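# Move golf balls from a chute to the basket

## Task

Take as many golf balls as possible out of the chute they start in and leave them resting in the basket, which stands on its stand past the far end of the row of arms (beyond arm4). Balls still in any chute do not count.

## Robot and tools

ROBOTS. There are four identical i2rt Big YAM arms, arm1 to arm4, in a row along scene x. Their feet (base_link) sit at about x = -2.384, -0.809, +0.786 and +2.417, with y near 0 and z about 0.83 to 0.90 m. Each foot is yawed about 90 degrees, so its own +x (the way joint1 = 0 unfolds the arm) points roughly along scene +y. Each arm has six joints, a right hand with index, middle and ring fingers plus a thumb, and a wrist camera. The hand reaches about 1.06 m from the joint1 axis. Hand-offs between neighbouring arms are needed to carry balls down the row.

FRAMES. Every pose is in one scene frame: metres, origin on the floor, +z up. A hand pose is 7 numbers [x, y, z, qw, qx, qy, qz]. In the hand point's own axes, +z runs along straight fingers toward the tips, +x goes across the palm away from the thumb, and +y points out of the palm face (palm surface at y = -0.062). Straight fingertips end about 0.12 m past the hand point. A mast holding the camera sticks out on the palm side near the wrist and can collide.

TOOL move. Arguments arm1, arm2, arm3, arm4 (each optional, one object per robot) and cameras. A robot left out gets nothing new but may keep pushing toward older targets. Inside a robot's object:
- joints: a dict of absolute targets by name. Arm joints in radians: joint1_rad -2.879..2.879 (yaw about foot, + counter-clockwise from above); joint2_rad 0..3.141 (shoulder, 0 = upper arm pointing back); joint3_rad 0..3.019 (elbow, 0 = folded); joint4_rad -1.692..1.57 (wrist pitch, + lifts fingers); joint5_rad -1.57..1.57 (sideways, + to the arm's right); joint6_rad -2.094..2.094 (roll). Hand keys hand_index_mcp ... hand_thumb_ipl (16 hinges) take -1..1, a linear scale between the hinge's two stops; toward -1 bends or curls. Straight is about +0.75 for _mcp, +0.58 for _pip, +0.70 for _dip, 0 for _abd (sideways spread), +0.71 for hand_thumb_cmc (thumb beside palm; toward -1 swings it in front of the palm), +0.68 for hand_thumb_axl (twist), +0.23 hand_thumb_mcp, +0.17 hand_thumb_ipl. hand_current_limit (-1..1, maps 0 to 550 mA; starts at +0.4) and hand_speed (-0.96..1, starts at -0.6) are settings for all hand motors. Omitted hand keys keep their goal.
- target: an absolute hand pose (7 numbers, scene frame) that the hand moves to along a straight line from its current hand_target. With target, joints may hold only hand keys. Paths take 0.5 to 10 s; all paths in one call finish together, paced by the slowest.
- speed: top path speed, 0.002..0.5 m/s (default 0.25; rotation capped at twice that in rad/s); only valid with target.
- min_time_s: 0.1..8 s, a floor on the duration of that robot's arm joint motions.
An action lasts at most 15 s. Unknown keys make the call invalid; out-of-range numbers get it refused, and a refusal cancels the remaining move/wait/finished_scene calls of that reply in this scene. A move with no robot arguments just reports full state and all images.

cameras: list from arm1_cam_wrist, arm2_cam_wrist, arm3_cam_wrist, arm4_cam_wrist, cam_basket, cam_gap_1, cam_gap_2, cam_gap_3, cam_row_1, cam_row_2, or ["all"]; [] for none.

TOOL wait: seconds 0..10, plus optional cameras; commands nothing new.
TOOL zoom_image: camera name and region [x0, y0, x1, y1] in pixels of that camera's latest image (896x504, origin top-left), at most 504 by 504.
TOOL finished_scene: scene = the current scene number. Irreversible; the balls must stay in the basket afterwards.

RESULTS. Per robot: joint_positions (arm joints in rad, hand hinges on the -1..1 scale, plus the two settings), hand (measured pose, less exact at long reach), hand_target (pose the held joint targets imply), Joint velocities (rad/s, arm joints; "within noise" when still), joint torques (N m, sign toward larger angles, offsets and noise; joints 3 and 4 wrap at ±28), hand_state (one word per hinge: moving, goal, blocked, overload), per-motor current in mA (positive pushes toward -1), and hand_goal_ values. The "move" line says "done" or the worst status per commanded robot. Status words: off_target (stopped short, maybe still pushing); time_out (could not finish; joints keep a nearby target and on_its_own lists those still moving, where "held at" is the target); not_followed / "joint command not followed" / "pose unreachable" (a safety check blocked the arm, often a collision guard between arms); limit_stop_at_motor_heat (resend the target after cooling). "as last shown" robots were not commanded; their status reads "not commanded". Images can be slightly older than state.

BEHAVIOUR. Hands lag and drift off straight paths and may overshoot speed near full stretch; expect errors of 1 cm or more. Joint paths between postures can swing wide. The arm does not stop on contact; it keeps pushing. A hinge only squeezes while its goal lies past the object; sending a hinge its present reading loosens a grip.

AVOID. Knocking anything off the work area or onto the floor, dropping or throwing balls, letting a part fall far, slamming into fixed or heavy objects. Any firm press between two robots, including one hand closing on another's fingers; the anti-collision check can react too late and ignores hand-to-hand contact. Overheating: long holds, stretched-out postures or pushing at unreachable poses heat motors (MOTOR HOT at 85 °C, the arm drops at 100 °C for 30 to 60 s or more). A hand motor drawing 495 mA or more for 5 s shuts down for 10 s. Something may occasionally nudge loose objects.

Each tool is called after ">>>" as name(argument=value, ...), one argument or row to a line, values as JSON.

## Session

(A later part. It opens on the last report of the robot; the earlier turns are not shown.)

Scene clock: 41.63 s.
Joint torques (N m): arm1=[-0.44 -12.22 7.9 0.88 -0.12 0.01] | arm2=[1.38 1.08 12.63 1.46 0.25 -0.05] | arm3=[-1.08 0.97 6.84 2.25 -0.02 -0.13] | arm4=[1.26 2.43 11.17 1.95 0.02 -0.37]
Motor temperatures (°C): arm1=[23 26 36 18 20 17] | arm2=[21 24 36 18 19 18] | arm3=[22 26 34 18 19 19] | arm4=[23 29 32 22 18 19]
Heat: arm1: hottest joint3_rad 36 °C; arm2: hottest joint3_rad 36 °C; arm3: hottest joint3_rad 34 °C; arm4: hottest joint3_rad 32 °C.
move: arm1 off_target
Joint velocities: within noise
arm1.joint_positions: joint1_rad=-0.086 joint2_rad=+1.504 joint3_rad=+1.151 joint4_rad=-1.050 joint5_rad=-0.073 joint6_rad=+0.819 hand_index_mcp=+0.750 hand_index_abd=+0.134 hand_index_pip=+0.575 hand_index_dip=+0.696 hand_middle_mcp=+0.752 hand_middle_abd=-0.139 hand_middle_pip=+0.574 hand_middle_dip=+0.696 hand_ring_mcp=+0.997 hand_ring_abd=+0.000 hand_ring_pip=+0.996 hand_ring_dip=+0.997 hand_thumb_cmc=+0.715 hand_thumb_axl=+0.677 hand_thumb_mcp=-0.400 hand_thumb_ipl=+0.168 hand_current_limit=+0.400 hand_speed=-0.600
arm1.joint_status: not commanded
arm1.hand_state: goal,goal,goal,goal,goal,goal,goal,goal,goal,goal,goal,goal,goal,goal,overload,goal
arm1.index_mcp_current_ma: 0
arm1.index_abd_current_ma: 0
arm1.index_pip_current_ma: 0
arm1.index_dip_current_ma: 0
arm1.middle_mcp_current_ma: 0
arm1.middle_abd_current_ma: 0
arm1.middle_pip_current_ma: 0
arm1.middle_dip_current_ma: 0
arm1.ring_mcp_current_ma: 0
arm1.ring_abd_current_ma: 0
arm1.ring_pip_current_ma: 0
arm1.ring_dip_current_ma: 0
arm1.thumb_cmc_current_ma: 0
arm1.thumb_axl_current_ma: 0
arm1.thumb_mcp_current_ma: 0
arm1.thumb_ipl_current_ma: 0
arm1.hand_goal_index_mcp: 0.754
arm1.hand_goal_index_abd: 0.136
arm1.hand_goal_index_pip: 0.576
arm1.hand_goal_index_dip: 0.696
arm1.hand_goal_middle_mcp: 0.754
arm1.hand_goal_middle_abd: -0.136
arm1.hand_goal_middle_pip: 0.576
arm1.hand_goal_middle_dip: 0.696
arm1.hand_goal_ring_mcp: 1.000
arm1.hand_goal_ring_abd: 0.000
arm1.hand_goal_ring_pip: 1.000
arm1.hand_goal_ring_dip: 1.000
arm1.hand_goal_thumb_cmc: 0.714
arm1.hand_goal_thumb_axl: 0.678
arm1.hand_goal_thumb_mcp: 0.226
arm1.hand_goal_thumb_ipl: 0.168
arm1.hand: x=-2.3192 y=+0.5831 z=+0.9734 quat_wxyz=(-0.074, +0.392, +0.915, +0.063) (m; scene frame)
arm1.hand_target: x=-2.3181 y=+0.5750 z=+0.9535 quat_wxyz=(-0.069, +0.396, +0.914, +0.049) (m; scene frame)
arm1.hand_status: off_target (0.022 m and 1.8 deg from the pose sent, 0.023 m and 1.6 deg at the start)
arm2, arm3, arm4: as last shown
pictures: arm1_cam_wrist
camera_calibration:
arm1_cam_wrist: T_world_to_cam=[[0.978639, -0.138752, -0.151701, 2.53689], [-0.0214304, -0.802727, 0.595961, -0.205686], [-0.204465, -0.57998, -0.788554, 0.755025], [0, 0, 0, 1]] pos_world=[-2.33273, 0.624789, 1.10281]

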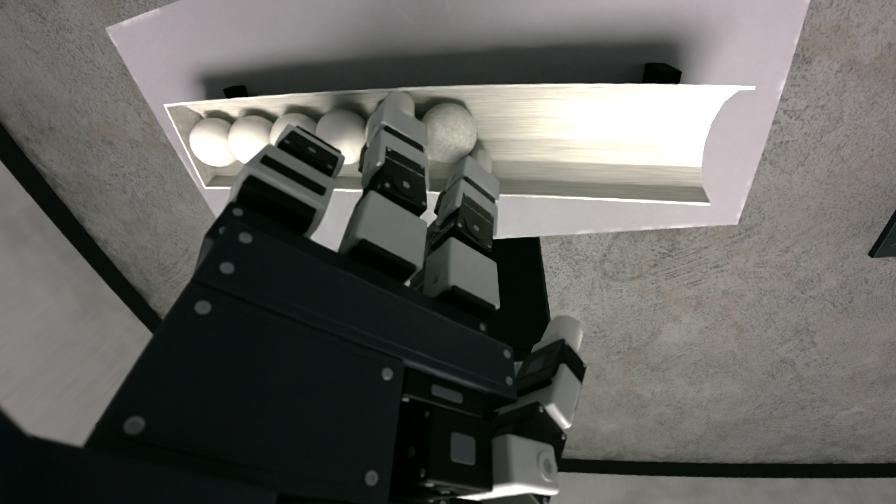

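>>> move(
  arm1={"target": [-2.317, 0.578, 0.985, -0.0689, 0.3962, 0.9141, 0.0491], "speed": 0.06},
)

>>> move(
  arm1={"target": [-2.317, 0.574, 0.957, -0.0689, 0.3962, 0.9141, 0.0491], "speed": 0.05},
  cameras=["arm1_cam_wrist"],
)

>>> zoom_image(
  camera="arm1_cam_wrist",
  region=[300, 0, 600, 200],
)

Scene clock: 43.80 s.
Joint torques (N m): arm1=[-0.32 -13.98 13.57 -1.28 -0.12 0] | arm2=[1.32 0.91 12.62 1.47 0.25 -0.05] | arm3=[-1.08 0.97 6.86 2.25 -0.02 -0.13] | arm4=[1.26 2.55 11.18 1.96 0.01 -0.38]
Motor temperatures (°C): arm1=[23 27 36 18 20 17] | arm2=[21 24 36 18 19 18] | arm3=[22 26 34 18 19 19] | arm4=[23 29 32 22 18 19]
Heat: arm1: hottest joint3_rad 36 °C; arm2: hottest joint3_rad 36 °C; arm3: hottest joint3_rad 34 °C; arm4: hottest joint3_rad 32 °C.
move: arm1 off_target
Joint velocities: within noise
arm1.joint_positions: joint1_rad=-0.086 joint2_rad=+1.501 joint3_rad=+1.152 joint4_rad=-1.082 joint5_rad=-0.073 joint6_rad=+0.819 hand_index_mcp=+0.739 hand_index_abd=+0.114 hand_index_pip=+0.566 hand_index_dip=+0.692 hand_middle_mcp=+0.729 hand_middle_abd=-0.153 hand_middle_pip=+0.564 hand_middle_dip=+0.692 hand_ring_mcp=+0.997 hand_ring_abd=+0.000 hand_ring_pip=+0.996 hand_ring_dip=+0.997 hand_thumb_cmc=+0.715 hand_thumb_axl=+0.677 hand_thumb_mcp=-0.400 hand_thumb_ipl=+0.168 hand_current_limit=+0.400 hand_speed=-0.600
arm1.joint_status: not commanded
arm1.hand_state: goal,blocked,goal,goal,blocked,goal,goal,goal,goal,goal,goal,goal,goal,goal,overload,goal
arm1.index_mcp_current_ma: -5
arm1.index_abd_current_ma: -6
arm1.index_pip_current_ma: -2
arm1.index_dip_current_ma: 0
arm1.middle_mcp_current_ma: -12
arm1.middle_abd_current_ma: -4
arm1.middle_pip_current_ma: -2
arm1.middle_dip_current_ma: 0
arm1.ring_mcp_current_ma: 0
arm1.ring_abd_current_ma: 0
arm1.ring_pip_current_ma: 0
arm1.ring_dip_current_ma: 0
arm1.thumb_cmc_current_ma: 0
arm1.thumb_axl_current_ma: 0
arm1.thumb_mcp_current_ma: 0
arm1.thumb_ipl_current_ma: 0
arm1.hand_goal_index_mcp: 0.754
arm1.hand_goal_index_abd: 0.136
arm1.hand_goal_index_pip: 0.576
arm1.hand_goal_index_dip: 0.696
arm1.hand_goal_middle_mcp: 0.754
arm1.hand_goal_middle_abd: -0.136
arm1.hand_goal_middle_pip: 0.576
arm1.hand_goal_middle_dip: 0.696
arm1.hand_goal_ring_mcp: 1.000
arm1.hand_goal_ring_abd: 0.000
arm1.hand_goal_ring_pip: 1.000
arm1.hand_goal_ring_dip: 1.000
arm1.hand_goal_thumb_cmc: 0.714
arm1.hand_goal_thumb_axl: 0.678
arm1.hand_goal_thumb_mcp: 0.226
arm1.hand_goal_thumb_ipl: 0.168
arm1.hand: x=-2.3192 y=+0.5756 z=+0.9725 quat_wxyz=(-0.069, +0.393, +0.916, +0.050) (m; scene frame)
arm1.hand_target: x=-2.3170 y=+0.5778 z=+0.9848 quat_wxyz=(-0.069, +0.396, +0.914, +0.049) (m; scene frame)
arm1.hand_status: off_target (0.013 m and 0.4 deg from the pose sent, 0.013 m and 1.8 deg at the start)
arm2, arm3, arm4: as last shown
pictures: none

Scene clock: 44.90 s.
Joint torques (N m): arm1=[-0.44 -12.51 8.28 1.01 -0.12 -0.01] | arm2=[1.26 1.2 12.59 1.46 0.26 -0.04] | arm3=[-1.03 0.97 6.86 2.25 -0.02 -0.13] | arm4=[1.26 2.49 11.18 1.94 0.01 -0.37]
Motor temperatures (°C): arm1=[23 27 36 18 20 17] | arm2=[21 24 36 18 19 18] | arm3=[22 26 34 18 19 19] | arm4=[23 29 33 22 18 19]
Heat: arm1: hottest joint3_rad 36 °C; arm2: hottest joint3_rad 36 °C; arm3: hottest joint3_rad 34 °C; arm4: hottest joint3_rad 33 °C.
move: arm1 off_target
Joint velocities: within noise
arm1.joint_positions: joint1_rad=-0.088 joint2_rad=+1.501 joint3_rad=+1.150 joint4_rad=-1.063 joint5_rad=-0.073 joint6_rad=+0.819 hand_index_mcp=+0.749 hand_index_abd=+0.128 hand_index_pip=+0.572 hand_index_dip=+0.693 hand_middle_mcp=+0.745 hand_middle_abd=-0.142 hand_middle_pip=+0.570 hand_middle_dip=+0.692 hand_ring_mcp=+0.997 hand_ring_abd=+0.000 hand_ring_pip=+0.996 hand_ring_dip=+0.997 hand_thumb_cmc=+0.715 hand_thumb_axl=+0.677 hand_thumb_mcp=-0.400 hand_thumb_ipl=+0.168 hand_current_limit=+0.400 hand_speed=-0.600
arm1.joint_status: not commanded
arm1.hand_state: goal,goal,goal,goal,goal,goal,goal,goal,goal,goal,goal,goal,goal,goal,overload,goal
arm1.index_mcp_current_ma: 0
arm1.index_abd_current_ma: -1
arm1.index_pip_current_ma: 0
arm1.index_dip_current_ma: 0
arm1.middle_mcp_current_ma: -2
arm1.middle_abd_current_ma: -1
arm1.middle_pip_current_ma: -1
arm1.middle_dip_current_ma: 0
arm1.ring_mcp_current_ma: 0
arm1.ring_abd_current_ma: 0
arm1.ring_pip_current_ma: 0
arm1.ring_dip_current_ma: 0
arm1.thumb_cmc_current_ma: 0
arm1.thumb_axl_current_ma: 0
arm1.thumb_mcp_current_ma: 0
arm1.thumb_ipl_current_ma: 0
arm1.hand_goal_index_mcp: 0.754
arm1.hand_goal_index_abd: 0.136
arm1.hand_goal_index_pip: 0.576
arm1.hand_goal_index_dip: 0.696
arm1.hand_goal_middle_mcp: 0.754
arm1.hand_goal_middle_abd: -0.136
arm1.hand_goal_middle_pip: 0.576
arm1.hand_goal_middle_dip: 0.696
arm1.hand_goal_ring_mcp: 1.000
arm1.hand_goal_ring_abd: 0.000
arm1.hand_goal_ring_pip: 1.000
arm1.hand_goal_ring_dip: 1.000
arm1.hand_goal_thumb_cmc: 0.714
arm1.hand_goal_thumb_axl: 0.678
arm1.hand_goal_thumb_mcp: 0.226
arm1.hand_goal_thumb_ipl: 0.168
arm1.hand: x=-2.3184 y=+0.5792 z=+0.9731 quat_wxyz=(-0.072, +0.393, +0.915, +0.058) (m; scene frame)
arm1.hand_target: x=-2.3170 y=+0.5737 z=+0.9572 quat_wxyz=(-0.069, +0.396, +0.914, +0.049) (m; scene frame)
arm1.hand_status: off_target (0.017 m and 1.1 deg from the pose sent, 0.016 m and 0.4 deg at the start)
arm2, arm3, arm4: as last shown
pictures: arm1_cam_wrist
camera_calibration:
arm1_cam_wrist: T_world_to_cam=[[0.978446, -0.141832, -0.150092, 2.53535], [-0.0225397, -0.795831, 0.605099, -0.224078], [-0.20527, -0.588673, -0.781875, 0.749345], [0, 0, 0, 1]] pos_world=[-2.33193, 0.622385, 1.10202]

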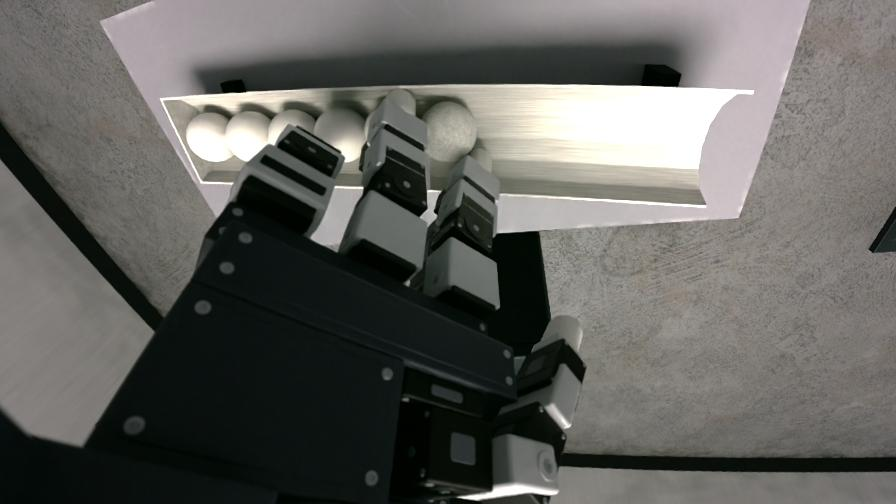

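Scaled by 1.680 from the camera's 896x504 image, which has a finer 1280x720 frame.

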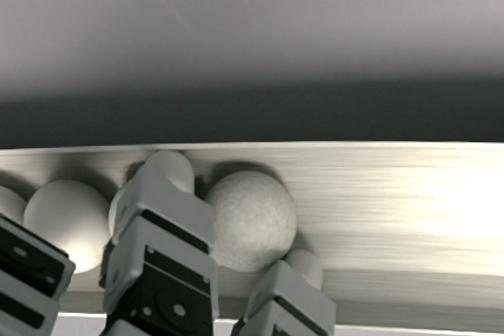

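>>> move(
  arm1={"joints": {"hand_index_abd": -0.22, "hand_middle_abd": 0.22}},
  cameras=["arm1_cam_wrist"],
)

>>> zoom_image(
  camera="arm1_cam_wrist",
  region=[300, 0, 600, 200],
)

Scene clock: 74.03 s.
Joint torques (N m): arm1=[-0.32 -12.51 8.58 0.83 -0.22 -0.02] | arm2=[1.32 0.91 12.66 1.47 0.26 -0.05] | arm3=[-1.03 0.97 6.86 2.25 -0.02 -0.13] | arm4=[1.32 2.55 11.18 1.94 0.02 -0.37]
Motor temperatures (°C): arm1=[23 26 34 18 20 17] | arm2=[21 24 39 18 19 18] | arm3=[22 26 35 18 19 19] | arm4=[23 28 35 22 18 19]
Heat: arm1: hottest joint3_rad 34 °C; arm2: hottest joint3_rad 39 °C; arm3: hottest joint3_rad 35 °C; arm4: hottest joint3_rad 35 °C.
move: arm1 off_target
Joint velocities: within noise
arm1.joint_positions: joint1_rad=-0.088 joint2_rad=+1.501 joint3_rad=+1.146 joint4_rad=-1.060 joint5_rad=-0.070 joint6_rad=+0.819 hand_index_mcp=+0.752 hand_index_abd=+0.087 hand_index_pip=+0.574 hand_index_dip=+0.694 hand_middle_mcp=+0.746 hand_middle_abd=-0.067 hand_middle_pip=+0.571 hand_middle_dip=+0.693 hand_ring_mcp=+0.996 hand_ring_abd=+0.000 hand_ring_pip=+0.996 hand_ring_dip=+0.997 hand_thumb_cmc=+0.715 hand_thumb_axl=+0.677 hand_thumb_mcp=-0.400 hand_thumb_ipl=+0.168 hand_current_limit=+0.400 hand_speed=-0.600
arm1.joint_status: hand_index_abd off_target (ended at +0.087, target -0.220); hand_middle_abd off_target (ended at -0.067, target +0.220)
arm1.hand_state: goal,blocked,goal,goal,goal,blocked,goal,goal,goal,goal,goal,goal,goal,goal,overload,goal
arm1.index_mcp_current_ma: 0
arm1.index_abd_current_ma: 385
arm1.index_pip_current_ma: 0
arm1.index_dip_current_ma: 0
arm1.middle_mcp_current_ma: -1
arm1.middle_abd_current_ma: -385
arm1.middle_pip_current_ma: -1
arm1.middle_dip_current_ma: 0
arm1.ring_mcp_current_ma: 0
arm1.ring_abd_current_ma: 0
arm1.ring_pip_current_ma: 0
arm1.ring_dip_current_ma: 0
arm1.thumb_cmc_current_ma: 0
arm1.thumb_axl_current_ma: 0
arm1.thumb_mcp_current_ma: 0
arm1.thumb_ipl_current_ma: 0
arm1.hand_goal_index_mcp: 0.754
arm1.hand_goal_index_abd: -0.220
arm1.hand_goal_index_pip: 0.576
arm1.hand_goal_index_dip: 0.696
arm1.hand_goal_middle_mcp: 0.754
arm1.hand_goal_middle_abd: 0.220
arm1.hand_goal_middle_pip: 0.576
arm1.hand_goal_middle_dip: 0.696
arm1.hand_goal_ring_mcp: 1.000
arm1.hand_goal_ring_abd: 0.000
arm1.hand_goal_ring_pip: 1.000
arm1.hand_goal_ring_dip: 1.000
arm1.hand_goal_thumb_cmc: 0.714
arm1.hand_goal_thumb_axl: 0.678
arm1.hand_goal_thumb_mcp: 0.226
arm1.hand_goal_thumb_ipl: 0.168
arm1.hand: x=-2.3178 y=+0.5787 z=+0.9719 quat_wxyz=(-0.071, +0.393, +0.915, +0.058) (m; scene frame)
arm1.hand_target: x=-2.3170 y=+0.5737 z=+0.9573 quat_wxyz=(-0.069, +0.396, +0.914, +0.049) (m; scene frame)
arm1.hand_status: not commanded
arm2, arm3, arm4: as last shown
pictures: arm1_cam_wrist
camera_calibration:
arm1_cam_wrist: T_world_to_cam=[[0.97869, -0.142608, -0.147747, 2.53319], [-0.0245284, -0.795546, 0.605397, -0.228942], [-0.203874, -0.588872, -0.78209, 0.751888], [0, 0, 0, 1]] pos_world=[-2.33153, 0.621885, 1.10092]

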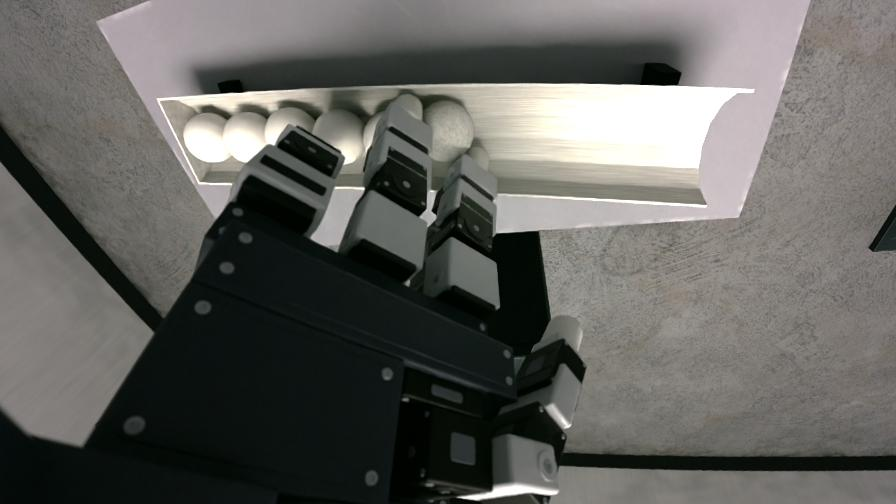

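Scaled by 1.680 from the camera's 896x504 image, which has a finer 1280x720 frame.

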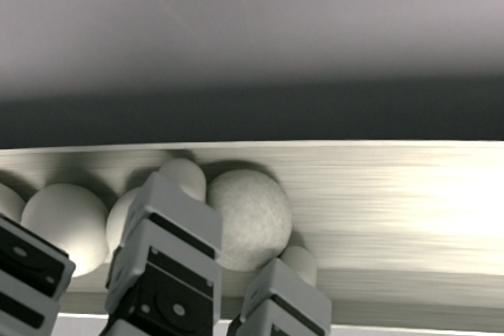

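>>> move(
  arm1={"joints": {"hand_current_limit": 0.7, "hand_index_abd": -0.3, "hand_middle_abd": 0.3}},
)

>>> move(
  arm1={"target": [-2.317, 0.588, 1.035, -0.0689, 0.3962, 0.9141, 0.0491], "speed": 0.05},
  arm2={"target": [-1.575, 0.08, 1.03, -0.5, -0.5, 0.5, 0.5], "speed": 0.2},
  cameras=["arm1_cam_wrist"],
)

>>> zoom_image(
  camera="arm1_cam_wrist",
  region=[300, 0, 600, 200],
)

Scene clock: 75.97 s.
Joint torques (N m): arm1=[-0.5 -12.51 8.58 0.87 -0.21 -0.02] | arm2=[1.26 1.08 12.64 1.47 0.24 -0.04] | arm3=[-1.03 0.97 6.87 2.25 -0.02 -0.12] | arm4=[1.26 2.49 11.18 1.98 0.02 -0.37]
Motor temperatures (°C): arm1=[23 26 34 18 20 17] | arm2=[21 24 39 18 19 18] | arm3=[22 26 35 18 19 19] | arm4=[23 28 35 22 18 19]
Heat: arm1: hottest joint3_rad 34 °C; arm2: hottest joint3_rad 39 °C; arm3: hottest joint3_rad 35 °C; arm4: hottest joint3_rad 35 °C.
move: arm1 off_target
Joint velocities: within noise
arm1.joint_positions: joint1_rad=-0.088 joint2_rad=+1.501 joint3_rad=+1.146 joint4_rad=-1.060 joint5_rad=-0.070 joint6_rad=+0.819 hand_index_mcp=+0.752 hand_index_abd=+0.087 hand_index_pip=+0.574 hand_index_dip=+0.694 hand_middle_mcp=+0.746 hand_middle_abd=-0.066 hand_middle_pip=+0.571 hand_middle_dip=+0.693 hand_ring_mcp=+0.996 hand_ring_abd=+0.000 hand_ring_pip=+0.996 hand_ring_dip=+0.997 hand_thumb_cmc=+0.715 hand_thumb_axl=+0.677 hand_thumb_mcp=-0.400 hand_thumb_ipl=+0.168 hand_current_limit=+0.700 hand_speed=-0.600
arm1.joint_status: hand_index_abd off_target (ended at +0.087, target -0.300); hand_middle_abd off_target (ended at -0.066, target +0.300); the others done
arm1.hand_state: goal,blocked,goal,goal,goal,blocked,goal,goal,goal,goal,goal,goal,goal,goal,overload,goal
arm1.index_mcp_current_ma: 0
arm1.index_abd_current_ma: 468
arm1.index_pip_current_ma: 0
arm1.index_dip_current_ma: 0
arm1.middle_mcp_current_ma: -1
arm1.middle_abd_current_ma: -467
arm1.middle_pip_current_ma: -1
arm1.middle_dip_current_ma: 0
arm1.ring_mcp_current_ma: 0
arm1.ring_abd_current_ma: 0
arm1.ring_pip_current_ma: 0
arm1.ring_dip_current_ma: 0
arm1.thumb_cmc_current_ma: 0
arm1.thumb_axl_current_ma: 0
arm1.thumb_mcp_current_ma: 0
arm1.thumb_ipl_current_ma: 0
arm1.hand_goal_index_mcp: 0.754
arm1.hand_goal_index_abd: -0.300
arm1.hand_goal_index_pip: 0.576
arm1.hand_goal_index_dip: 0.696
arm1.hand_goal_middle_mcp: 0.754
arm1.hand_goal_middle_abd: 0.300
arm1.hand_goal_middle_pip: 0.576
arm1.hand_goal_middle_dip: 0.696
arm1.hand_goal_ring_mcp: 1.000
arm1.hand_goal_ring_abd: 0.000
arm1.hand_goal_ring_pip: 1.000
arm1.hand_goal_ring_dip: 1.000
arm1.hand_goal_thumb_cmc: 0.714
arm1.hand_goal_thumb_axl: 0.678
arm1.hand_goal_thumb_mcp: 0.226
arm1.hand_goal_thumb_ipl: 0.168
arm1.hand: x=-2.3178 y=+0.5787 z=+0.9719 quat_wxyz=(-0.071, +0.393, +0.915, +0.058) (m; scene frame)
arm1.hand_target: x=-2.3170 y=+0.5737 z=+0.9573 quat_wxyz=(-0.069, +0.396, +0.914, +0.049) (m; scene frame)
arm1.hand_status: not commanded
arm2.joint_positions: joint1_rad=+1.518 joint2_rad=+0.588 joint3_rad=+1.347 joint4_rad=-1.339 joint5_rad=-0.003 joint6_rad=+0.008 hand_index_mcp=+0.759 hand_index_abd=+0.001 hand_index_pip=+0.577 hand_index_dip=+0.696 hand_middle_mcp=+1.000 hand_middle_abd=+0.001 hand_middle_pip=+0.997 hand_middle_dip=+0.997 hand_ring_mcp=+0.759 hand_ring_abd=+0.001 hand_ring_pip=+0.577 hand_ring_dip=+0.696 hand_thumb_cmc=+0.719 hand_thumb_axl=+0.677 hand_thumb_mcp=+0.226 hand_thumb_ipl=+0.168 hand_current_limit=+0.400 hand_speed=-0.600
arm2.joint_status: not commanded
arm2.hand_state: goal,goal,goal,goal,goal,goal,goal,goal,goal,goal,goal,goal,goal,goal,goal,goal
arm2.index_mcp_current_ma: 0
arm2.index_abd_current_ma: 0
arm2.index_pip_current_ma: 0
arm2.index_dip_current_ma: 0
arm2.middle_mcp_current_ma: 0
arm2.middle_abd_current_ma: 0
arm2.middle_pip_current_ma: 0
arm2.middle_dip_current_ma: 0
arm2.ring_mcp_current_ma: 0
arm2.ring_abd_current_ma: 0
arm2.ring_pip_current_ma: 0
arm2.ring_dip_current_ma: 0
arm2.thumb_cmc_current_ma: 0
arm2.thumb_axl_current_ma: 0
arm2.thumb_mcp_current_ma: 0
arm2.thumb_ipl_current_ma: 0
arm2.hand_goal_index_mcp: 0.754
arm2.hand_goal_index_abd: 0.000
arm2.hand_goal_index_pip: 0.576
arm2.hand_goal_index_dip: 0.696
arm2.hand_goal_middle_mcp: 1.000
arm2.hand_goal_middle_abd: 0.000
arm2.hand_goal_middle_pip: 1.000
arm2.hand_goal_middle_dip: 1.000
arm2.hand_goal_ring_mcp: 0.754
arm2.hand_goal_ring_abd: 0.000
arm2.hand_goal_ring_pip: 0.576
arm2.hand_goal_ring_dip: 0.696
arm2.hand_goal_thumb_cmc: 0.714
arm2.hand_goal_thumb_axl: 0.678
arm2.hand_goal_thumb_mcp: 0.226
arm2.hand_goal_thumb_ipl: 0.168
arm2.hand: x=-1.0912 y=-0.0307 z=+1.4798 quat_wxyz=(-0.329, -0.619, +0.630, +0.335) (m; scene frame)
arm2.hand_target: x=-1.0879 y=-0.0343 z=+1.4972 quat_wxyz=(-0.335, -0.621, +0.620, +0.342) (m; scene frame)
arm2.hand_status: not commanded
arm3.joint_positions: joint1_rad=+1.518 joint2_rad=+0.605 joint3_rad=+1.385 joint4_rad=-1.344 joint5_rad=+0.001 joint6_rad=+0.013 hand_index_mcp=+0.759 hand_index_abd=+0.001 hand_index_pip=+0.577 hand_index_dip=+0.696 hand_middle_mcp=+1.000 hand_middle_abd=+0.001 hand_middle_pip=+0.998 hand_middle_dip=+0.997 hand_ring_mcp=+0.759 hand_ring_abd=+0.001 hand_ring_pip=+0.577 hand_ring_dip=+0.696 hand_thumb_cmc=+0.720 hand_thumb_axl=+0.677 hand_thumb_mcp=+0.226 hand_thumb_ipl=+0.168 hand_current_limit=+0.400 hand_speed=-0.600
arm3.joint_status: not commanded
arm3.hand_state: goal,goal,goal,goal,goal,goal,goal,goal,goal,goal,goal,goal,goal,goal,goal,goal
arm3.index_mcp_current_ma: 11
arm3.index_abd_current_ma: 1
arm3.index_pip_current_ma: 1
arm3.index_dip_current_ma: 0
arm3.middle_mcp_current_ma: 0
arm3.middle_abd_current_ma: 1
arm3.middle_pip_current_ma: -4
arm3.middle_dip_current_ma: -6
arm3.ring_mcp_current_ma: 11
arm3.ring_abd_current_ma: 1
arm3.ring_pip_current_ma: 1
arm3.ring_dip_current_ma: 0
arm3.thumb_cmc_current_ma: 13
arm3.thumb_axl_current_ma: -1
arm3.thumb_mcp_current_ma: 0
arm3.thumb_ipl_current_ma: 0
arm3.hand_goal_index_mcp: 0.754
arm3.hand_goal_index_abd: 0.000
arm3.hand_goal_index_pip: 0.576
arm3.hand_goal_index_dip: 0.696
arm3.hand_goal_middle_mcp: 1.000
arm3.hand_goal_middle_abd: 0.000
arm3.hand_goal_middle_pip: 1.000
arm3.hand_goal_middle_dip: 1.000
arm3.hand_goal_ring_mcp: 0.754
arm3.hand_goal_ring_abd: 0.000
arm3.hand_goal_ring_pip: 0.576
arm3.hand_goal_ring_dip: 0.696
arm3.hand_goal_thumb_cmc: 0.714
arm3.hand_goal_thumb_axl: 0.678
arm3.hand_goal_thumb_mcp: 0.226
arm3.hand_goal_thumb_ipl: 0.168
arm3.hand: x=+0.5147 y=-0.0658 z=+1.4404 quat_wxyz=(-0.337, -0.607, +0.630, +0.349) (m; scene frame)
arm3.hand_target: x=+0.5183 y=-0.0704 z=+1.4429 quat_wxyz=(-0.338, -0.614, +0.622, +0.350) (m; scene frame)
arm3.hand_status: not commanded
arm4.joint_positions: joint1_rad=+1.523 joint2_rad=+0.589 joint3_rad=+1.339 joint4_rad=-1.345 joint5_rad=+0.001 joint6_rad=+0.014 hand_index_mcp=+0.759 hand_index_abd=+0.000 hand_index_pip=+0.577 hand_index_dip=+0.696 hand_middle_mcp=+1.000 hand_middle_abd=+0.000 hand_middle_pip=+0.997 hand_middle_dip=+0.997 hand_ring_mcp=+0.759 hand_ring_abd=+0.000 hand_ring_pip=+0.577 hand_ring_dip=+0.696 hand_thumb_cmc=+0.719 hand_thumb_axl=+0.677 hand_thumb_mcp=+0.226 hand_thumb_ipl=+0.168 hand_current_limit=+0.400 hand_speed=-0.600
arm4.joint_status: not commanded
arm4.hand_state: goal,goal,goal,goal,goal,goal,goal,goal,goal,goal,goal,goal,goal,goal,goal,goal
arm4.index_mcp_current_ma: 4
arm4.index_abd_current_ma: 0
arm4.index_pip_current_ma: 0
arm4.index_dip_current_ma: 0
arm4.middle_mcp_current_ma: 0
arm4.middle_abd_current_ma: 0
arm4.middle_pip_current_ma: -2
arm4.middle_dip_current_ma: -2
arm4.ring_mcp_current_ma: 5
arm4.ring_abd_current_ma: 0
arm4.ring_pip_current_ma: 0
arm4.ring_dip_current_ma: 0
arm4.thumb_cmc_current_ma: 5
arm4.thumb_axl_current_ma: 0
arm4.thumb_mcp_current_ma: 0
arm4.thumb_ipl_current_ma: 0
arm4.hand_goal_index_mcp: 0.754
arm4.hand_goal_index_abd: 0.000
arm4.hand_goal_index_pip: 0.576
arm4.hand_goal_index_dip: 0.696
arm4.hand_goal_middle_mcp: 1.000
arm4.hand_goal_middle_abd: 0.000
arm4.hand_goal_middle_pip: 1.000
arm4.hand_goal_middle_dip: 1.000
arm4.hand_goal_ring_mcp: 0.754
arm4.hand_goal_ring_abd: 0.000
arm4.hand_goal_ring_pip: 0.576
arm4.hand_goal_ring_dip: 0.696
arm4.hand_goal_thumb_cmc: 0.714
arm4.hand_goal_thumb_axl: 0.678
arm4.hand_goal_thumb_mcp: 0.226
arm4.hand_goal_thumb_ipl: 0.168
arm4.hand: x=+2.1423 y=+0.0923 z=+1.4846 quat_wxyz=(-0.332, -0.613, +0.635, +0.332) (m; scene frame)
arm4.hand_target: x=+2.1472 y=+0.0891 z=+1.5074 quat_wxyz=(-0.342, -0.614, +0.623, +0.344) (m; scene frame)
arm4.hand_status: not commanded
pictures: none

Scene clock: 80.13 s.
Joint torques (N m): arm1=[-0.26 -14.92 16.92 -0.53 -0.07 0.03] | arm2=[-0.97 -19.08 9.47 3.19 -0.02 0.11] | arm3=[-1.03 1.03 6.86 2.25 -0.02 -0.12] | arm4=[1.26 2.49 11.18 1.95 0.02 -0.38]
Motor temperatures (°C): arm1=[23 26 35 18 20 17] | arm2=[21 24 39 18 19 18] | arm3=[22 26 35 18 19 19] | arm4=[23 28 36 22 18 19]
Heat: arm1: hottest joint3_rad 35 °C; arm2: hottest joint3_rad 39 °C; arm3: hottest joint3_rad 35 °C; arm4: hottest joint3_rad 36 °C.
move: arm1 off_target; arm2 off_target
Joint velocities: within noise
arm1.joint_positions: joint1_rad=-0.088 joint2_rad=+1.500 joint3_rad=+1.241 joint4_rad=-1.239 joint5_rad=-0.074 joint6_rad=+0.819 hand_index_mcp=+0.739 hand_index_abd=+0.083 hand_index_pip=+0.566 hand_index_dip=+0.692 hand_middle_mcp=+0.760 hand_middle_abd=-0.066 hand_middle_pip=+0.579 hand_middle_dip=+0.697 hand_ring_mcp=+0.996 hand_ring_abd=+0.000 hand_ring_pip=+0.996 hand_ring_dip=+0.997 hand_thumb_cmc=+0.715 hand_thumb_axl=+0.677 hand_thumb_mcp=-0.400 hand_thumb_ipl=+0.168 hand_current_limit=+0.700 hand_speed=-0.600
arm1.joint_status: not commanded
arm1.hand_state: goal,blocked,goal,goal,goal,blocked,goal,goal,goal,goal,goal,goal,goal,goal,overload,goal
arm1.index_mcp_current_ma: -5
arm1.index_abd_current_ma: 467
arm1.index_pip_current_ma: -2
arm1.index_dip_current_ma: 0
arm1.middle_mcp_current_ma: 1
arm1.middle_abd_current_ma: -467
arm1.middle_pip_current_ma: 0
arm1.middle_dip_current_ma: 0
arm1.ring_mcp_current_ma: 0
arm1.ring_abd_current_ma: 0
arm1.ring_pip_current_ma: 0
arm1.ring_dip_current_ma: 0
arm1.thumb_cmc_current_ma: 0
arm1.thumb_axl_current_ma: 0
arm1.thumb_mcp_current_ma: 0
arm1.thumb_ipl_current_ma: 0
arm1.hand_goal_index_mcp: 0.754
arm1.hand_goal_index_abd: -0.300
arm1.hand_goal_index_pip: 0.576
arm1.hand_goal_index_dip: 0.696
arm1.hand_goal_middle_mcp: 0.754
arm1.hand_goal_middle_abd: 0.300
arm1.hand_goal_middle_pip: 0.576
arm1.hand_goal_middle_dip: 0.696
arm1.hand_goal_ring_mcp: 1.000
arm1.hand_goal_ring_abd: 0.000
arm1.hand_goal_ring_pip: 1.000
arm1.hand_goal_ring_dip: 1.000
arm1.hand_goal_thumb_cmc: 0.714
arm1.hand_goal_thumb_axl: 0.678
arm1.hand_goal_thumb_mcp: 0.226
arm1.hand_goal_thumb_ipl: 0.168
arm1.hand: x=-2.3181 y=+0.5684 z=+1.0003 quat_wxyz=(-0.056, +0.395, +0.917, +0.019) (m; scene frame)
arm1.hand_target: x=-2.3170 y=+0.5860 z=+1.0351 quat_wxyz=(-0.069, +0.396, +0.914, +0.049) (m; scene frame)
arm1.hand_status: off_target (0.040 m and 3.8 deg from the pose sent, 0.064 m and 1.1 deg at the start)
arm2.joint_positions: joint1_rad=+1.362 joint2_rad=+2.251 joint3_rad=+1.246 joint4_rad=+0.970 joint5_rad=-0.182 joint6_rad=+0.002 hand_index_mcp=+0.763 hand_index_abd=+0.001 hand_index_pip=+0.577 hand_index_dip=+0.696 hand_middle_mcp=+1.000 hand_middle_abd=+0.001 hand_middle_pip=+0.999 hand_middle_dip=+0.997 hand_ring_mcp=+0.762 hand_ring_abd=+0.001 hand_ring_pip=+0.577 hand_ring_dip=+0.696 hand_thumb_cmc=+0.722 hand_thumb_axl=+0.677 hand_thumb_mcp=+0.226 hand_thumb_ipl=+0.168 hand_current_limit=+0.400 hand_speed=-0.600
arm2.joint_status: not commanded
arm2.hand_state: goal,goal,goal,goal,goal,goal,goal,goal,goal,goal,goal,goal,goal,goal,goal,goal
arm2.index_mcp_current_ma: 1
arm2.index_abd_current_ma: 0
arm2.index_pip_current_ma: 0
arm2.index_dip_current_ma: 0
arm2.middle_mcp_current_ma: 0
arm2.middle_abd_current_ma: 0
arm2.middle_pip_current_ma: 0
arm2.middle_dip_current_ma: 0
arm2.ring_mcp_current_ma: 1
arm2.ring_abd_current_ma: 0
arm2.ring_pip_current_ma: 0
arm2.ring_dip_current_ma: 0
arm2.thumb_cmc_current_ma: 1
arm2.thumb_axl_current_ma: 0
arm2.thumb_mcp_current_ma: 0
arm2.thumb_ipl_current_ma: 0
arm2.hand_goal_index_mcp: 0.754
arm2.hand_goal_index_abd: 0.000
arm2.hand_goal_index_pip: 0.576
arm2.hand_goal_index_dip: 0.696
arm2.hand_goal_middle_mcp: 1.000
arm2.hand_goal_middle_abd: 0.000
arm2.hand_goal_middle_pip: 1.000
arm2.hand_goal_middle_dip: 1.000
arm2.hand_goal_ring_mcp: 0.754
arm2.hand_goal_ring_abd: 0.000
arm2.hand_goal_ring_pip: 0.576
arm2.hand_goal_ring_dip: 0.696
arm2.hand_goal_thumb_cmc: 0.714
arm2.hand_goal_thumb_axl: 0.678
arm2.hand_goal_thumb_mcp: 0.226
arm2.hand_goal_thumb_ipl: 0.168
arm2.hand: x=-1.5702 y=+0.0680 z=+1.0148 quat_wxyz=(-0.491, -0.515, +0.509, +0.485) (m; scene frame)
arm2.hand_target: x=-1.5741 y=+0.0800 z=+1.0300 quat_wxyz=(-0.500, -0.500, +0.500, +0.500) (m; scene frame)
arm2.hand_status: off_target (0.020 m and 2.8 deg from the pose sent, 0.670 m and 34.0 deg at the start)
arm3, arm4: as last shown
pictures: arm1_cam_wrist
camera_calibration:
arm1_cam_wrist: T_world_to_cam=[[0.978453, -0.153193, -0.138425, 2.53231], [-0.0212291, -0.741532, 0.670581, -0.342473], [-0.205375, -0.653194, -0.728807, 0.747818], [0, 0, 0, 1]] pos_world=[-2.33143, 0.622446, 1.12521]

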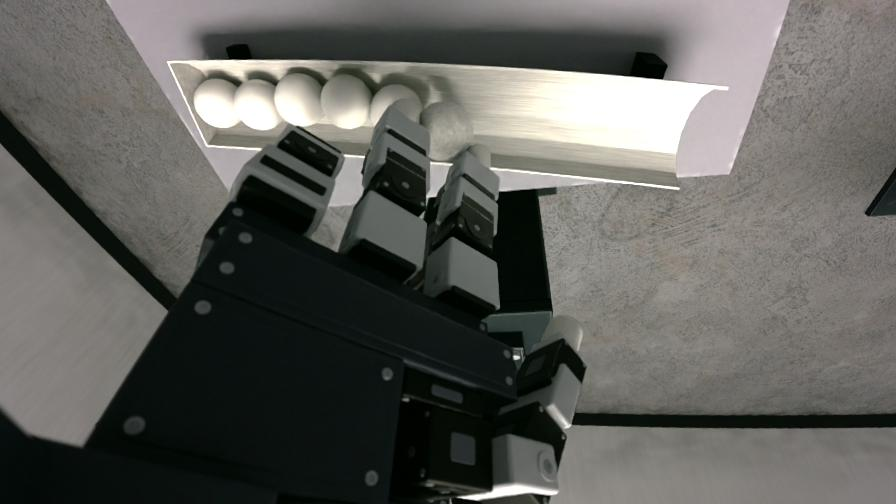

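Scaled by 1.680 from the camera's 896x504 image, which has a finer 1280x720 frame.

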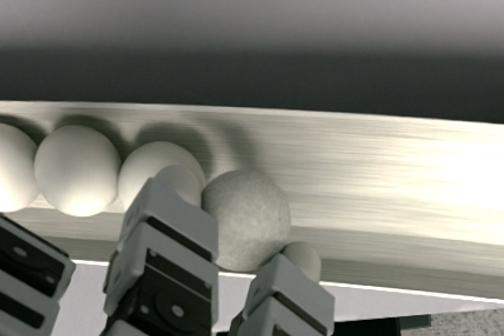

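>>> move(
  arm1={"joints": {"joint1_rad": -0.15, "joint2_rad": 1.463, "joint3_rad": 1.501, "joint4_rad": -1.571, "joint5_rad": -0.109, "joint6_rad": 0.8}, "min_time_s": 3},
)

>>> move(
  arm1={"joints": {"joint1_rad": -1.70, "joint2_rad": 1.463, "joint3_rad": 1.501, "joint4_rad": -1.571, "joint5_rad": -0.109, "joint6_rad": 1.533, "hand_ring_mcp": -0.48, "hand_ring_pip": -0.74, "hand_ring_dip": 0.7}, "min_time_s": 6},
  arm3={"target": [0.08, -0.01, 1.06, -0.5, -0.5, 0.5, 0.5], "speed": 0.2},
  arm4={"target": [1.72, -0.03, 1.07, -0.5, -0.5, 0.5, 0.5], "speed": 0.2},
)

>>> move(
  arm1={"target": [-1.70, -0.026, 1.07, 0, 1, 0, 0.02], "speed": 0.12},
  cameras=["cam_gap_1", "arm2_cam_wrist"],
)

>>> move(
  arm2={"target": [-1.618, 0.085, 1.023, -0.5, -0.5, 0.5, 0.5], "speed": 0.05},
  cameras=["arm2_cam_wrist"],
)

>>> zoom_image(
  camera="arm2_cam_wrist",
  region=[250, 0, 550, 200],
)

Scene clock: 85.87 s.
Joint torques (N m): arm1=[-0.67 -15.5 17.02 -0.8 -0.22 -0.15] | arm2=[-0.91 -19.14 9.48 3.17 -0.02 0.1] | arm3=[-1.08 0.97 6.86 2.26 -0.02 -0.12] | arm4=[1.32 2.49 11.17 1.94 0.02 -0.37]
Motor temperatures (°C): arm1=[23 27 36 18 20 17] | arm2=[21 25 39 18 19 18] | arm3=[22 26 35 18 19 19] | arm4=[23 28 36 22 18 20]
Heat: arm1: hottest joint3_rad 36 °C; arm2: hottest joint3_rad 39 °C; arm3: hottest joint3_rad 35 °C; arm4: hottest joint3_rad 36 °C.
move: arm1 done
Joint velocities: within noise
arm1.joint_positions: joint1_rad=-0.143 joint2_rad=+1.485 joint3_rad=+1.435 joint4_rad=-1.558 joint5_rad=-0.107 joint6_rad=+0.812 hand_index_mcp=+0.739 hand_index_abd=+0.083 hand_index_pip=+0.566 hand_index_dip=+0.692 hand_middle_mcp=+0.761 hand_middle_abd=-0.066 hand_middle_pip=+0.579 hand_middle_dip=+0.697 hand_ring_mcp=+0.996 hand_ring_abd=+0.000 hand_ring_pip=+0.996 hand_ring_dip=+0.997 hand_thumb_cmc=+0.715 hand_thumb_axl=+0.677 hand_thumb_mcp=-0.408 hand_thumb_ipl=+0.168 hand_current_limit=+0.700 hand_speed=-0.600
arm1.joint_status: all done
arm1.hand_state: goal,blocked,goal,goal,goal,blocked,goal,goal,goal,goal,goal,goal,goal,goal,overload,goal
arm1.index_mcp_current_ma: -5
arm1.index_abd_current_ma: 468
arm1.index_pip_current_ma: -2
arm1.index_dip_current_ma: 0
arm1.middle_mcp_current_ma: 1
arm1.middle_abd_current_ma: -467
arm1.middle_pip_current_ma: 0
arm1.middle_dip_current_ma: 0
arm1.ring_mcp_current_ma: 0
arm1.ring_abd_current_ma: 0
arm1.ring_pip_current_ma: 0
arm1.ring_dip_current_ma: 0
arm1.thumb_cmc_current_ma: 0
arm1.thumb_axl_current_ma: 0
arm1.thumb_mcp_current_ma: 0
arm1.thumb_ipl_current_ma: 0
arm1.hand_goal_index_mcp: 0.754
arm1.hand_goal_index_abd: -0.300
arm1.hand_goal_index_pip: 0.576
arm1.hand_goal_index_dip: 0.696
arm1.hand_goal_middle_mcp: 0.754
arm1.hand_goal_middle_abd: 0.300
arm1.hand_goal_middle_pip: 0.576
arm1.hand_goal_middle_dip: 0.696
arm1.hand_goal_ring_mcp: 1.000
arm1.hand_goal_ring_abd: 0.000
arm1.hand_goal_ring_pip: 1.000
arm1.hand_goal_ring_dip: 1.000
arm1.hand_goal_thumb_cmc: 0.714
arm1.hand_goal_thumb_axl: 0.678
arm1.hand_goal_thumb_mcp: 0.226
arm1.hand_goal_thumb_ipl: 0.168
arm1.hand: x=-2.2975 y=+0.5434 z=+1.0722 quat_wxyz=(-0.050, +0.419, +0.906, -0.037) (m; scene frame)
arm1.hand_target: x=-2.2939 y=+0.5546 z=+1.1097 quat_wxyz=(-0.065, +0.415, +0.908, -0.002) (m; scene frame)
arm1.hand_status: not commanded
arm2, arm3, arm4: as last shown
pictures: none

Scene clock: 92.33 s.
Joint torques (N m): arm1=[-0.15 -15.85 16.87 -0.91 -0.06 0.12] | arm2=[-0.97 -19.08 9.47 3.12 -0.02 0.09] | arm3=[-3.19 -15.5 8.42 3.88 -0.08 0.1] | arm4=[1.38 -16.03 8.81 3.29 0.11 -0.38]
Motor temperatures (°C): arm1=[23 27 38 18 20 17] | arm2=[21 26 38 18 19 18] | arm3=[22 27 36 18 19 19] | arm4=[23 29 37 22 18 20]
Heat: arm1: hottest joint3_rad 38 °C; arm2: hottest joint3_rad 38 °C; arm3: hottest joint3_rad 36 °C; arm4: hottest joint3_rad 37 °C.
move: arm1 done; arm3 off_target; arm4 off_target
Joint velocities: within noise
arm1.joint_positions: joint1_rad=-1.700 joint2_rad=+1.485 joint3_rad=+1.435 joint4_rad=-1.558 joint5_rad=-0.109 joint6_rad=+1.520 hand_index_mcp=+0.739 hand_index_abd=+0.083 hand_index_pip=+0.566 hand_index_dip=+0.692 hand_middle_mcp=+0.761 hand_middle_abd=-0.066 hand_middle_pip=+0.579 hand_middle_dip=+0.697 hand_ring_mcp=-0.464 hand_ring_abd=+0.000 hand_ring_pip=-0.736 hand_ring_dip=+0.703 hand_thumb_cmc=+0.715 hand_thumb_axl=+0.677 hand_thumb_mcp=-0.467 hand_thumb_ipl=+0.168 hand_current_limit=+0.700 hand_speed=-0.600
arm1.joint_status: all done
arm1.hand_state: goal,blocked,goal,goal,goal,blocked,goal,goal,goal,goal,goal,goal,goal,goal,overload,goal
arm1.index_mcp_current_ma: -5
arm1.index_abd_current_ma: 468
arm1.index_pip_current_ma: -2
arm1.index_dip_current_ma: 0
arm1.middle_mcp_current_ma: 1
arm1.middle_abd_current_ma: -467
arm1.middle_pip_current_ma: 0
arm1.middle_dip_current_ma: 0
arm1.ring_mcp_current_ma: 5
arm1.ring_abd_current_ma: 0
arm1.ring_pip_current_ma: 0
arm1.ring_dip_current_ma: 0
arm1.thumb_cmc_current_ma: 0
arm1.thumb_axl_current_ma: 0
arm1.thumb_mcp_current_ma: 0
arm1.thumb_ipl_current_ma: 0
arm1.hand_goal_index_mcp: 0.754
arm1.hand_goal_index_abd: -0.300
arm1.hand_goal_index_pip: 0.576
arm1.hand_goal_index_dip: 0.696
arm1.hand_goal_middle_mcp: 0.754
arm1.hand_goal_middle_abd: 0.300
arm1.hand_goal_middle_pip: 0.576
arm1.hand_goal_middle_dip: 0.696
arm1.hand_goal_ring_mcp: -0.480
arm1.hand_goal_ring_abd: 0.000
arm1.hand_goal_ring_pip: -0.740
arm1.hand_goal_ring_dip: 0.700
arm1.hand_goal_thumb_cmc: 0.714
arm1.hand_goal_thumb_axl: 0.678
arm1.hand_goal_thumb_mcp: 0.226
arm1.hand_goal_thumb_ipl: 0.168
arm1.hand: x=-1.9734 y=-0.0069 z=+1.0652 quat_wxyz=(-0.059, +0.998, +0.005, -0.023) (m; scene frame)
arm1.hand_target: x=-1.9630 y=-0.0071 z=+1.0981 quat_wxyz=(-0.057, +0.998, +0.000, +0.014) (m; scene frame)
arm1.hand_status: not commanded
arm2: as last shown
arm3.joint_positions: joint1_rad=+1.448 joint2_rad=+1.994 joint3_rad=+1.004 joint4_rad=+0.909 joint5_rad=-0.113 joint6_rad=-0.005 hand_index_mcp=+0.762 hand_index_abd=+0.001 hand_index_pip=+0.577 hand_index_dip=+0.696 hand_middle_mcp=+1.000 hand_middle_abd=+0.001 hand_middle_pip=+0.999 hand_middle_dip=+0.997 hand_ring_mcp=+0.762 hand_ring_abd=+0.001 hand_ring_pip=+0.577 hand_ring_dip=+0.696 hand_thumb_cmc=+0.722 hand_thumb_axl=+0.677 hand_thumb_mcp=+0.226 hand_thumb_ipl=+0.168 hand_current_limit=+0.400 hand_speed=-0.600
arm3.joint_status: not commanded
arm3.hand_state: goal,goal,goal,goal,goal,goal,goal,goal,goal,goal,goal,goal,goal,goal,goal,goal
arm3.index_mcp_current_ma: 21
arm3.index_abd_current_ma: 1
arm3.index_pip_current_ma: 1
arm3.index_dip_current_ma: 0
arm3.middle_mcp_current_ma: 0
arm3.middle_abd_current_ma: 1
arm3.middle_pip_current_ma: -2
arm3.middle_dip_current_ma: -5
arm3.ring_mcp_current_ma: 21
arm3.ring_abd_current_ma: 1
arm3.ring_pip_current_ma: 1
arm3.ring_dip_current_ma: 0
arm3.thumb_cmc_current_ma: 19
arm3.thumb_axl_current_ma: -1
arm3.thumb_mcp_current_ma: 0
arm3.thumb_ipl_current_ma: 0
arm3.hand_goal_index_mcp: 0.754
arm3.hand_goal_index_abd: 0.000
arm3.hand_goal_index_pip: 0.576
arm3.hand_goal_index_dip: 0.696
arm3.hand_goal_middle_mcp: 1.000
arm3.hand_goal_middle_abd: 0.000
arm3.hand_goal_middle_pip: 1.000
arm3.hand_goal_middle_dip: 1.000
arm3.hand_goal_ring_mcp: 0.754
arm3.hand_goal_ring_abd: 0.000
arm3.hand_goal_ring_pip: 0.576
arm3.hand_goal_ring_dip: 0.696
arm3.hand_goal_thumb_cmc: 0.714
arm3.hand_goal_thumb_axl: 0.678
arm3.hand_goal_thumb_mcp: 0.226
arm3.hand_goal_thumb_ipl: 0.168
arm3.hand: x=+0.0866 y=-0.0213 z=+1.0260 quat_wxyz=(-0.483, -0.523, +0.514, +0.479) (m; scene frame)
arm3.hand_target: x=+0.0818 y=-0.0104 z=+1.0598 quat_wxyz=(-0.500, -0.500, +0.500, +0.500) (m; scene frame)
arm3.hand_status: off_target (0.036 m and 4.4 deg from the pose sent, 0.580 m and 32.1 deg at the start)
arm4.joint_positions: joint1_rad=+1.748 joint2_rad=+2.110 joint3_rad=+0.999 joint4_rad=+1.035 joint5_rad=+0.213 joint6_rad=+0.012 hand_index_mcp=+0.763 hand_index_abd=+0.000 hand_index_pip=+0.577 hand_index_dip=+0.696 hand_middle_mcp=+1.000 hand_middle_abd=+0.000 hand_middle_pip=+0.999 hand_middle_dip=+0.997 hand_ring_mcp=+0.763 hand_ring_abd=+0.000 hand_ring_pip=+0.577 hand_ring_dip=+0.696 hand_thumb_cmc=+0.721 hand_thumb_axl=+0.677 hand_thumb_mcp=+0.225 hand_thumb_ipl=+0.168 hand_current_limit=+0.400 hand_speed=-0.600
arm4.joint_status: not commanded
arm4.hand_state: goal,goal,goal,goal,goal,goal,goal,goal,goal,goal,goal,goal,goal,goal,goal,goal
arm4.index_mcp_current_ma: 11
arm4.index_abd_current_ma: 0
arm4.index_pip_current_ma: 0
arm4.index_dip_current_ma: 0
arm4.middle_mcp_current_ma: 0
arm4.middle_abd_current_ma: 0
arm4.middle_pip_current_ma: -1
arm4.middle_dip_current_ma: -2
arm4.ring_mcp_current_ma: 12
arm4.ring_abd_current_ma: 0
arm4.ring_pip_current_ma: 0
arm4.ring_dip_current_ma: 0
arm4.thumb_cmc_current_ma: 8
arm4.thumb_axl_current_ma: 0
arm4.thumb_mcp_current_ma: 0
arm4.thumb_ipl_current_ma: 0
arm4.hand_goal_index_mcp: 0.754
arm4.hand_goal_index_abd: 0.000
arm4.hand_goal_index_pip: 0.576
arm4.hand_goal_index_dip: 0.696
arm4.hand_goal_middle_mcp: 1.000
arm4.hand_goal_middle_abd: 0.000
arm4.hand_goal_middle_pip: 1.000
arm4.hand_goal_middle_dip: 1.000
arm4.hand_goal_ring_mcp: 0.754
arm4.hand_goal_ring_abd: 0.000
arm4.hand_goal_ring_pip: 0.576
arm4.hand_goal_ring_dip: 0.696
arm4.hand_goal_thumb_cmc: 0.714
arm4.hand_goal_thumb_axl: 0.678
arm4.hand_goal_thumb_mcp: 0.226
arm4.hand_goal_thumb_ipl: 0.168
arm4.hand: x=+1.7312 y=-0.0207 z=+1.0411 quat_wxyz=(-0.480, -0.516, +0.519, +0.484) (m; scene frame)
arm4.hand_target: x=+1.7219 y=-0.0296 z=+1.0699 quat_wxyz=(-0.500, -0.500, +0.500, +0.500) (m; scene frame)
arm4.hand_status: off_target (0.032 m and 4.1 deg from the pose sent, 0.604 m and 34.0 deg at the start)
pictures: none

Scene clock: 95.27 s.
Joint torques (N m): arm1=[0.26 -24.29 17.26 -0.58 0.22 0.02] | arm2=[-0.97 -19.08 9.47 3.14 -0.02 0.09] | arm3=[-3.19 -15.5 8.42 3.88 -0.08 0.09] | arm4=[1.38 -16.09 8.84 3.26 0.11 -0.39]
Motor temperatures (°C): arm1=[23 27 38 18 20 17] | arm2=[21 27 38 18 19 18] | arm3=[22 27 36 18 19 19] | arm4=[23 29 37 22 18 20]
Heat: arm1: hottest joint3_rad 38 °C; arm2: hottest joint3_rad 38 °C; arm3: hottest joint3_rad 36 °C; arm4: hottest joint3_rad 37 °C.
move: arm1 off_target
Joint velocities: within noise
arm1.joint_positions: joint1_rad=-1.687 joint2_rad=+2.191 joint3_rad=+2.390 joint4_rad=-1.688 joint5_rad=+0.014 joint6_rad=+1.532 hand_index_mcp=+0.739 hand_index_abd=+0.083 hand_index_pip=+0.566 hand_index_dip=+0.692 hand_middle_mcp=+0.761 hand_middle_abd=-0.066 hand_middle_pip=+0.580 hand_middle_dip=+0.697 hand_ring_mcp=-0.464 hand_ring_abd=+0.000 hand_ring_pip=-0.736 hand_ring_dip=+0.703 hand_thumb_cmc=+0.715 hand_thumb_axl=+0.677 hand_thumb_mcp=-0.471 hand_thumb_ipl=+0.168 hand_current_limit=+0.700 hand_speed=-0.600
arm1.joint_status: not commanded
arm1.hand_state: goal,blocked,goal,goal,goal,blocked,goal,goal,goal,goal,goal,goal,goal,goal,overload,goal
arm1.index_mcp_current_ma: -5
arm1.index_abd_current_ma: 467
arm1.index_pip_current_ma: -2
arm1.index_dip_current_ma: 0
arm1.middle_mcp_current_ma: 1
arm1.middle_abd_current_ma: -467
arm1.middle_pip_current_ma: 0
arm1.middle_dip_current_ma: 0
arm1.ring_mcp_current_ma: 5
arm1.ring_abd_current_ma: 0
arm1.ring_pip_current_ma: 0
arm1.ring_dip_current_ma: 0
arm1.thumb_cmc_current_ma: 0
arm1.thumb_axl_current_ma: 0
arm1.thumb_mcp_current_ma: 0
arm1.thumb_ipl_current_ma: 0
arm1.hand_goal_index_mcp: 0.754
arm1.hand_goal_index_abd: -0.300
arm1.hand_goal_index_pip: 0.576
arm1.hand_goal_index_dip: 0.696
arm1.hand_goal_middle_mcp: 0.754
arm1.hand_goal_middle_abd: 0.300
arm1.hand_goal_middle_pip: 0.576
arm1.hand_goal_middle_dip: 0.696
arm1.hand_goal_ring_mcp: -0.480
arm1.hand_goal_ring_abd: 0.000
arm1.hand_goal_ring_pip: -0.740
arm1.hand_goal_ring_dip: 0.700
arm1.hand_goal_thumb_cmc: 0.714
arm1.hand_goal_thumb_axl: 0.678
arm1.hand_goal_thumb_mcp: 0.226
arm1.hand_goal_thumb_ipl: 0.168
arm1.hand: x=-1.7114 y=-0.0299 z=+1.0495 quat_wxyz=(+0.005, +0.999, +0.006, +0.034) (m; scene frame)
arm1.hand_target: x=-1.7018 y=-0.0259 z=+1.0695 quat_wxyz=(+0.007, +0.998, +0.007, +0.057) (m; scene frame)
arm1.hand_status: off_target (0.024 m and 1.8 deg from the pose sent, 0.274 m and 8.3 deg at the start; a joint's target at an end of its range on 33 of 88 steps)
arm2, arm3, arm4: as last shown
pictures: arm2_cam_wrist, cam_gap_1
camera_calibration:
arm2_cam_wrist: T_world_to_cam=[[-0.0118029, 0.811099, 0.58479, -0.630417], [0.776035, 0.376238, -0.506176, 1.64947], [-0.630579, 0.447843, -0.633882, -0.255137], [0, 0, 0, 1]] pos_world=[-1.44837, 0.00499802, 1.04186]

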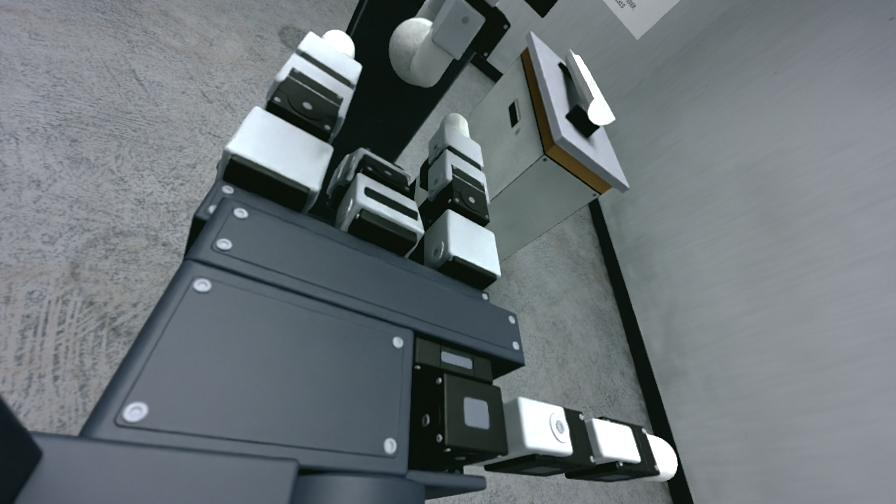

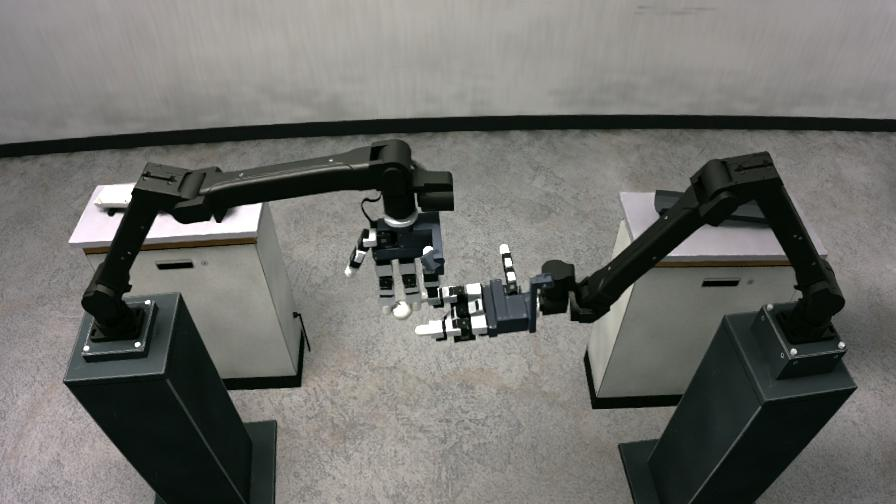

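Scene clock: 96.67 s.
Joint torques (N m): arm1=[0.26 -24.12 17.26 -0.59 0.21 0.02] | arm2=[-0.56 -19.19 10.59 1.72 0.18 0.1] | arm3=[-3.19 -15.5 8.42 3.88 -0.08 0.1] | arm4=[1.44 -16.15 8.81 3.28 0.12 -0.38]
Motor temperatures (°C): arm1=[23 27 38 18 20 17] | arm2=[21 27 38 18 19 18] | arm3=[22 28 36 18 19 19] | arm4=[23 29 38 22 18 20]
Heat: arm1: hottest joint3_rad 38 °C; arm2: hottest joint3_rad 38 °C; arm3: hottest joint3_rad 36 °C; arm4: hottest joint3_rad 38 °C.
move: arm2 off_target
Joint velocities: within noise
arm1, arm3, arm4: as last shown
arm1.index_abd_current_ma: 468
arm2.joint_positions: joint1_rad=+1.362 joint2_rad=+2.316 joint3_rad=+1.400 joint4_rad=+0.925 joint5_rad=-0.182 joint6_rad=+0.003 hand_index_mcp=+0.763 hand_index_abd=+0.001 hand_index_pip=+0.577 hand_index_dip=+0.696 hand_middle_mcp=+1.000 hand_middle_abd=+0.001 hand_middle_pip=+0.999 hand_middle_dip=+0.997 hand_ring_mcp=+0.762 hand_ring_abd=+0.001 hand_ring_pip=+0.577 hand_ring_dip=+0.696 hand_thumb_cmc=+0.722 hand_thumb_axl=+0.677 hand_thumb_mcp=+0.226 hand_thumb_ipl=+0.168 hand_current_limit=+0.400 hand_speed=-0.600
arm2.joint_status: not commanded
arm2.hand_state: goal,goal,goal,goal,goal,goal,goal,goal,goal,goal,goal,goal,goal,goal,goal,goal
arm2.index_mcp_current_ma: 1
arm2.index_abd_current_ma: 0
arm2.index_pip_current_ma: 0
arm2.index_dip_current_ma: 0
arm2.middle_mcp_current_ma: 0
arm2.middle_abd_current_ma: 0
arm2.middle_pip_current_ma: 0
arm2.middle_dip_current_ma: 0
arm2.ring_mcp_current_ma: 1
arm2.ring_abd_current_ma: 0
arm2.ring_pip_current_ma: 0
arm2.ring_dip_current_ma: 0
arm2.thumb_cmc_current_ma: 1
arm2.thumb_axl_current_ma: 0
arm2.thumb_mcp_current_ma: 0
arm2.thumb_ipl_current_ma: 0
arm2.hand_goal_index_mcp: 0.754
arm2.hand_goal_index_abd: 0.000
arm2.hand_goal_index_pip: 0.576
arm2.hand_goal_index_dip: 0.696
arm2.hand_goal_middle_mcp: 1.000
arm2.hand_goal_middle_abd: 0.000
arm2.hand_goal_middle_pip: 1.000
arm2.hand_goal_middle_dip: 1.000
arm2.hand_goal_ring_mcp: 0.754
arm2.hand_goal_ring_abd: 0.000
arm2.hand_goal_ring_pip: 0.576
arm2.hand_goal_ring_dip: 0.696
arm2.hand_goal_thumb_cmc: 0.714
arm2.hand_goal_thumb_axl: 0.678
arm2.hand_goal_thumb_mcp: 0.226
arm2.hand_goal_thumb_ipl: 0.168
arm2.hand: x=-1.6096 y=+0.0747 z=+1.0256 quat_wxyz=(-0.500, -0.506, +0.496, +0.498) (m; scene frame)
arm2.hand_target: x=-1.6171 y=+0.0850 z=+1.0229 quat_wxyz=(-0.500, -0.500, +0.500, +0.500) (m; scene frame)
arm2.hand_status: off_target (0.014 m and 0.8 deg from the pose sent, 0.051 m and 2.8 deg at the start)
pictures: arm2_cam_wrist
camera_calibration:
arm2_cam_wrist: T_world_to_cam=[[0.0136241, 0.806845, 0.590606, -0.607338], [0.752897, 0.380411, -0.53706, 1.67705], [-0.657998, 0.451982, -0.602289, -0.353007], [0, 0, 0, 1]] pos_world=[-1.48665, 0.0116106, 1.04676]

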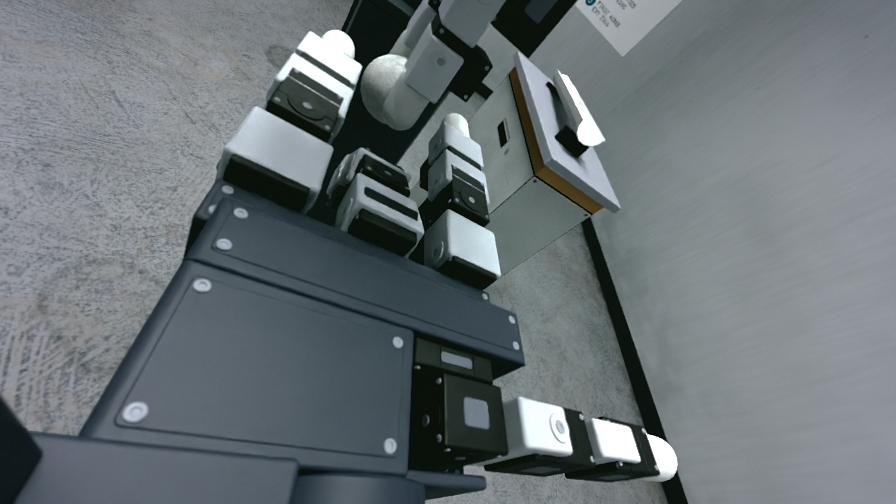

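Scaled by 1.680 from the camera's 896x504 image, which has a finer 1280x720 frame.

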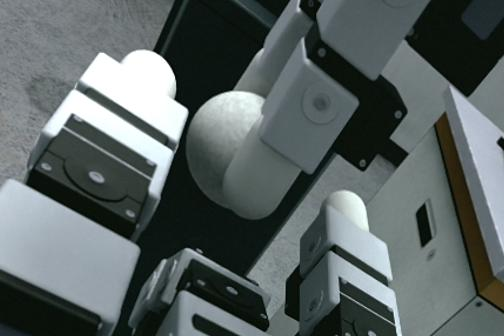

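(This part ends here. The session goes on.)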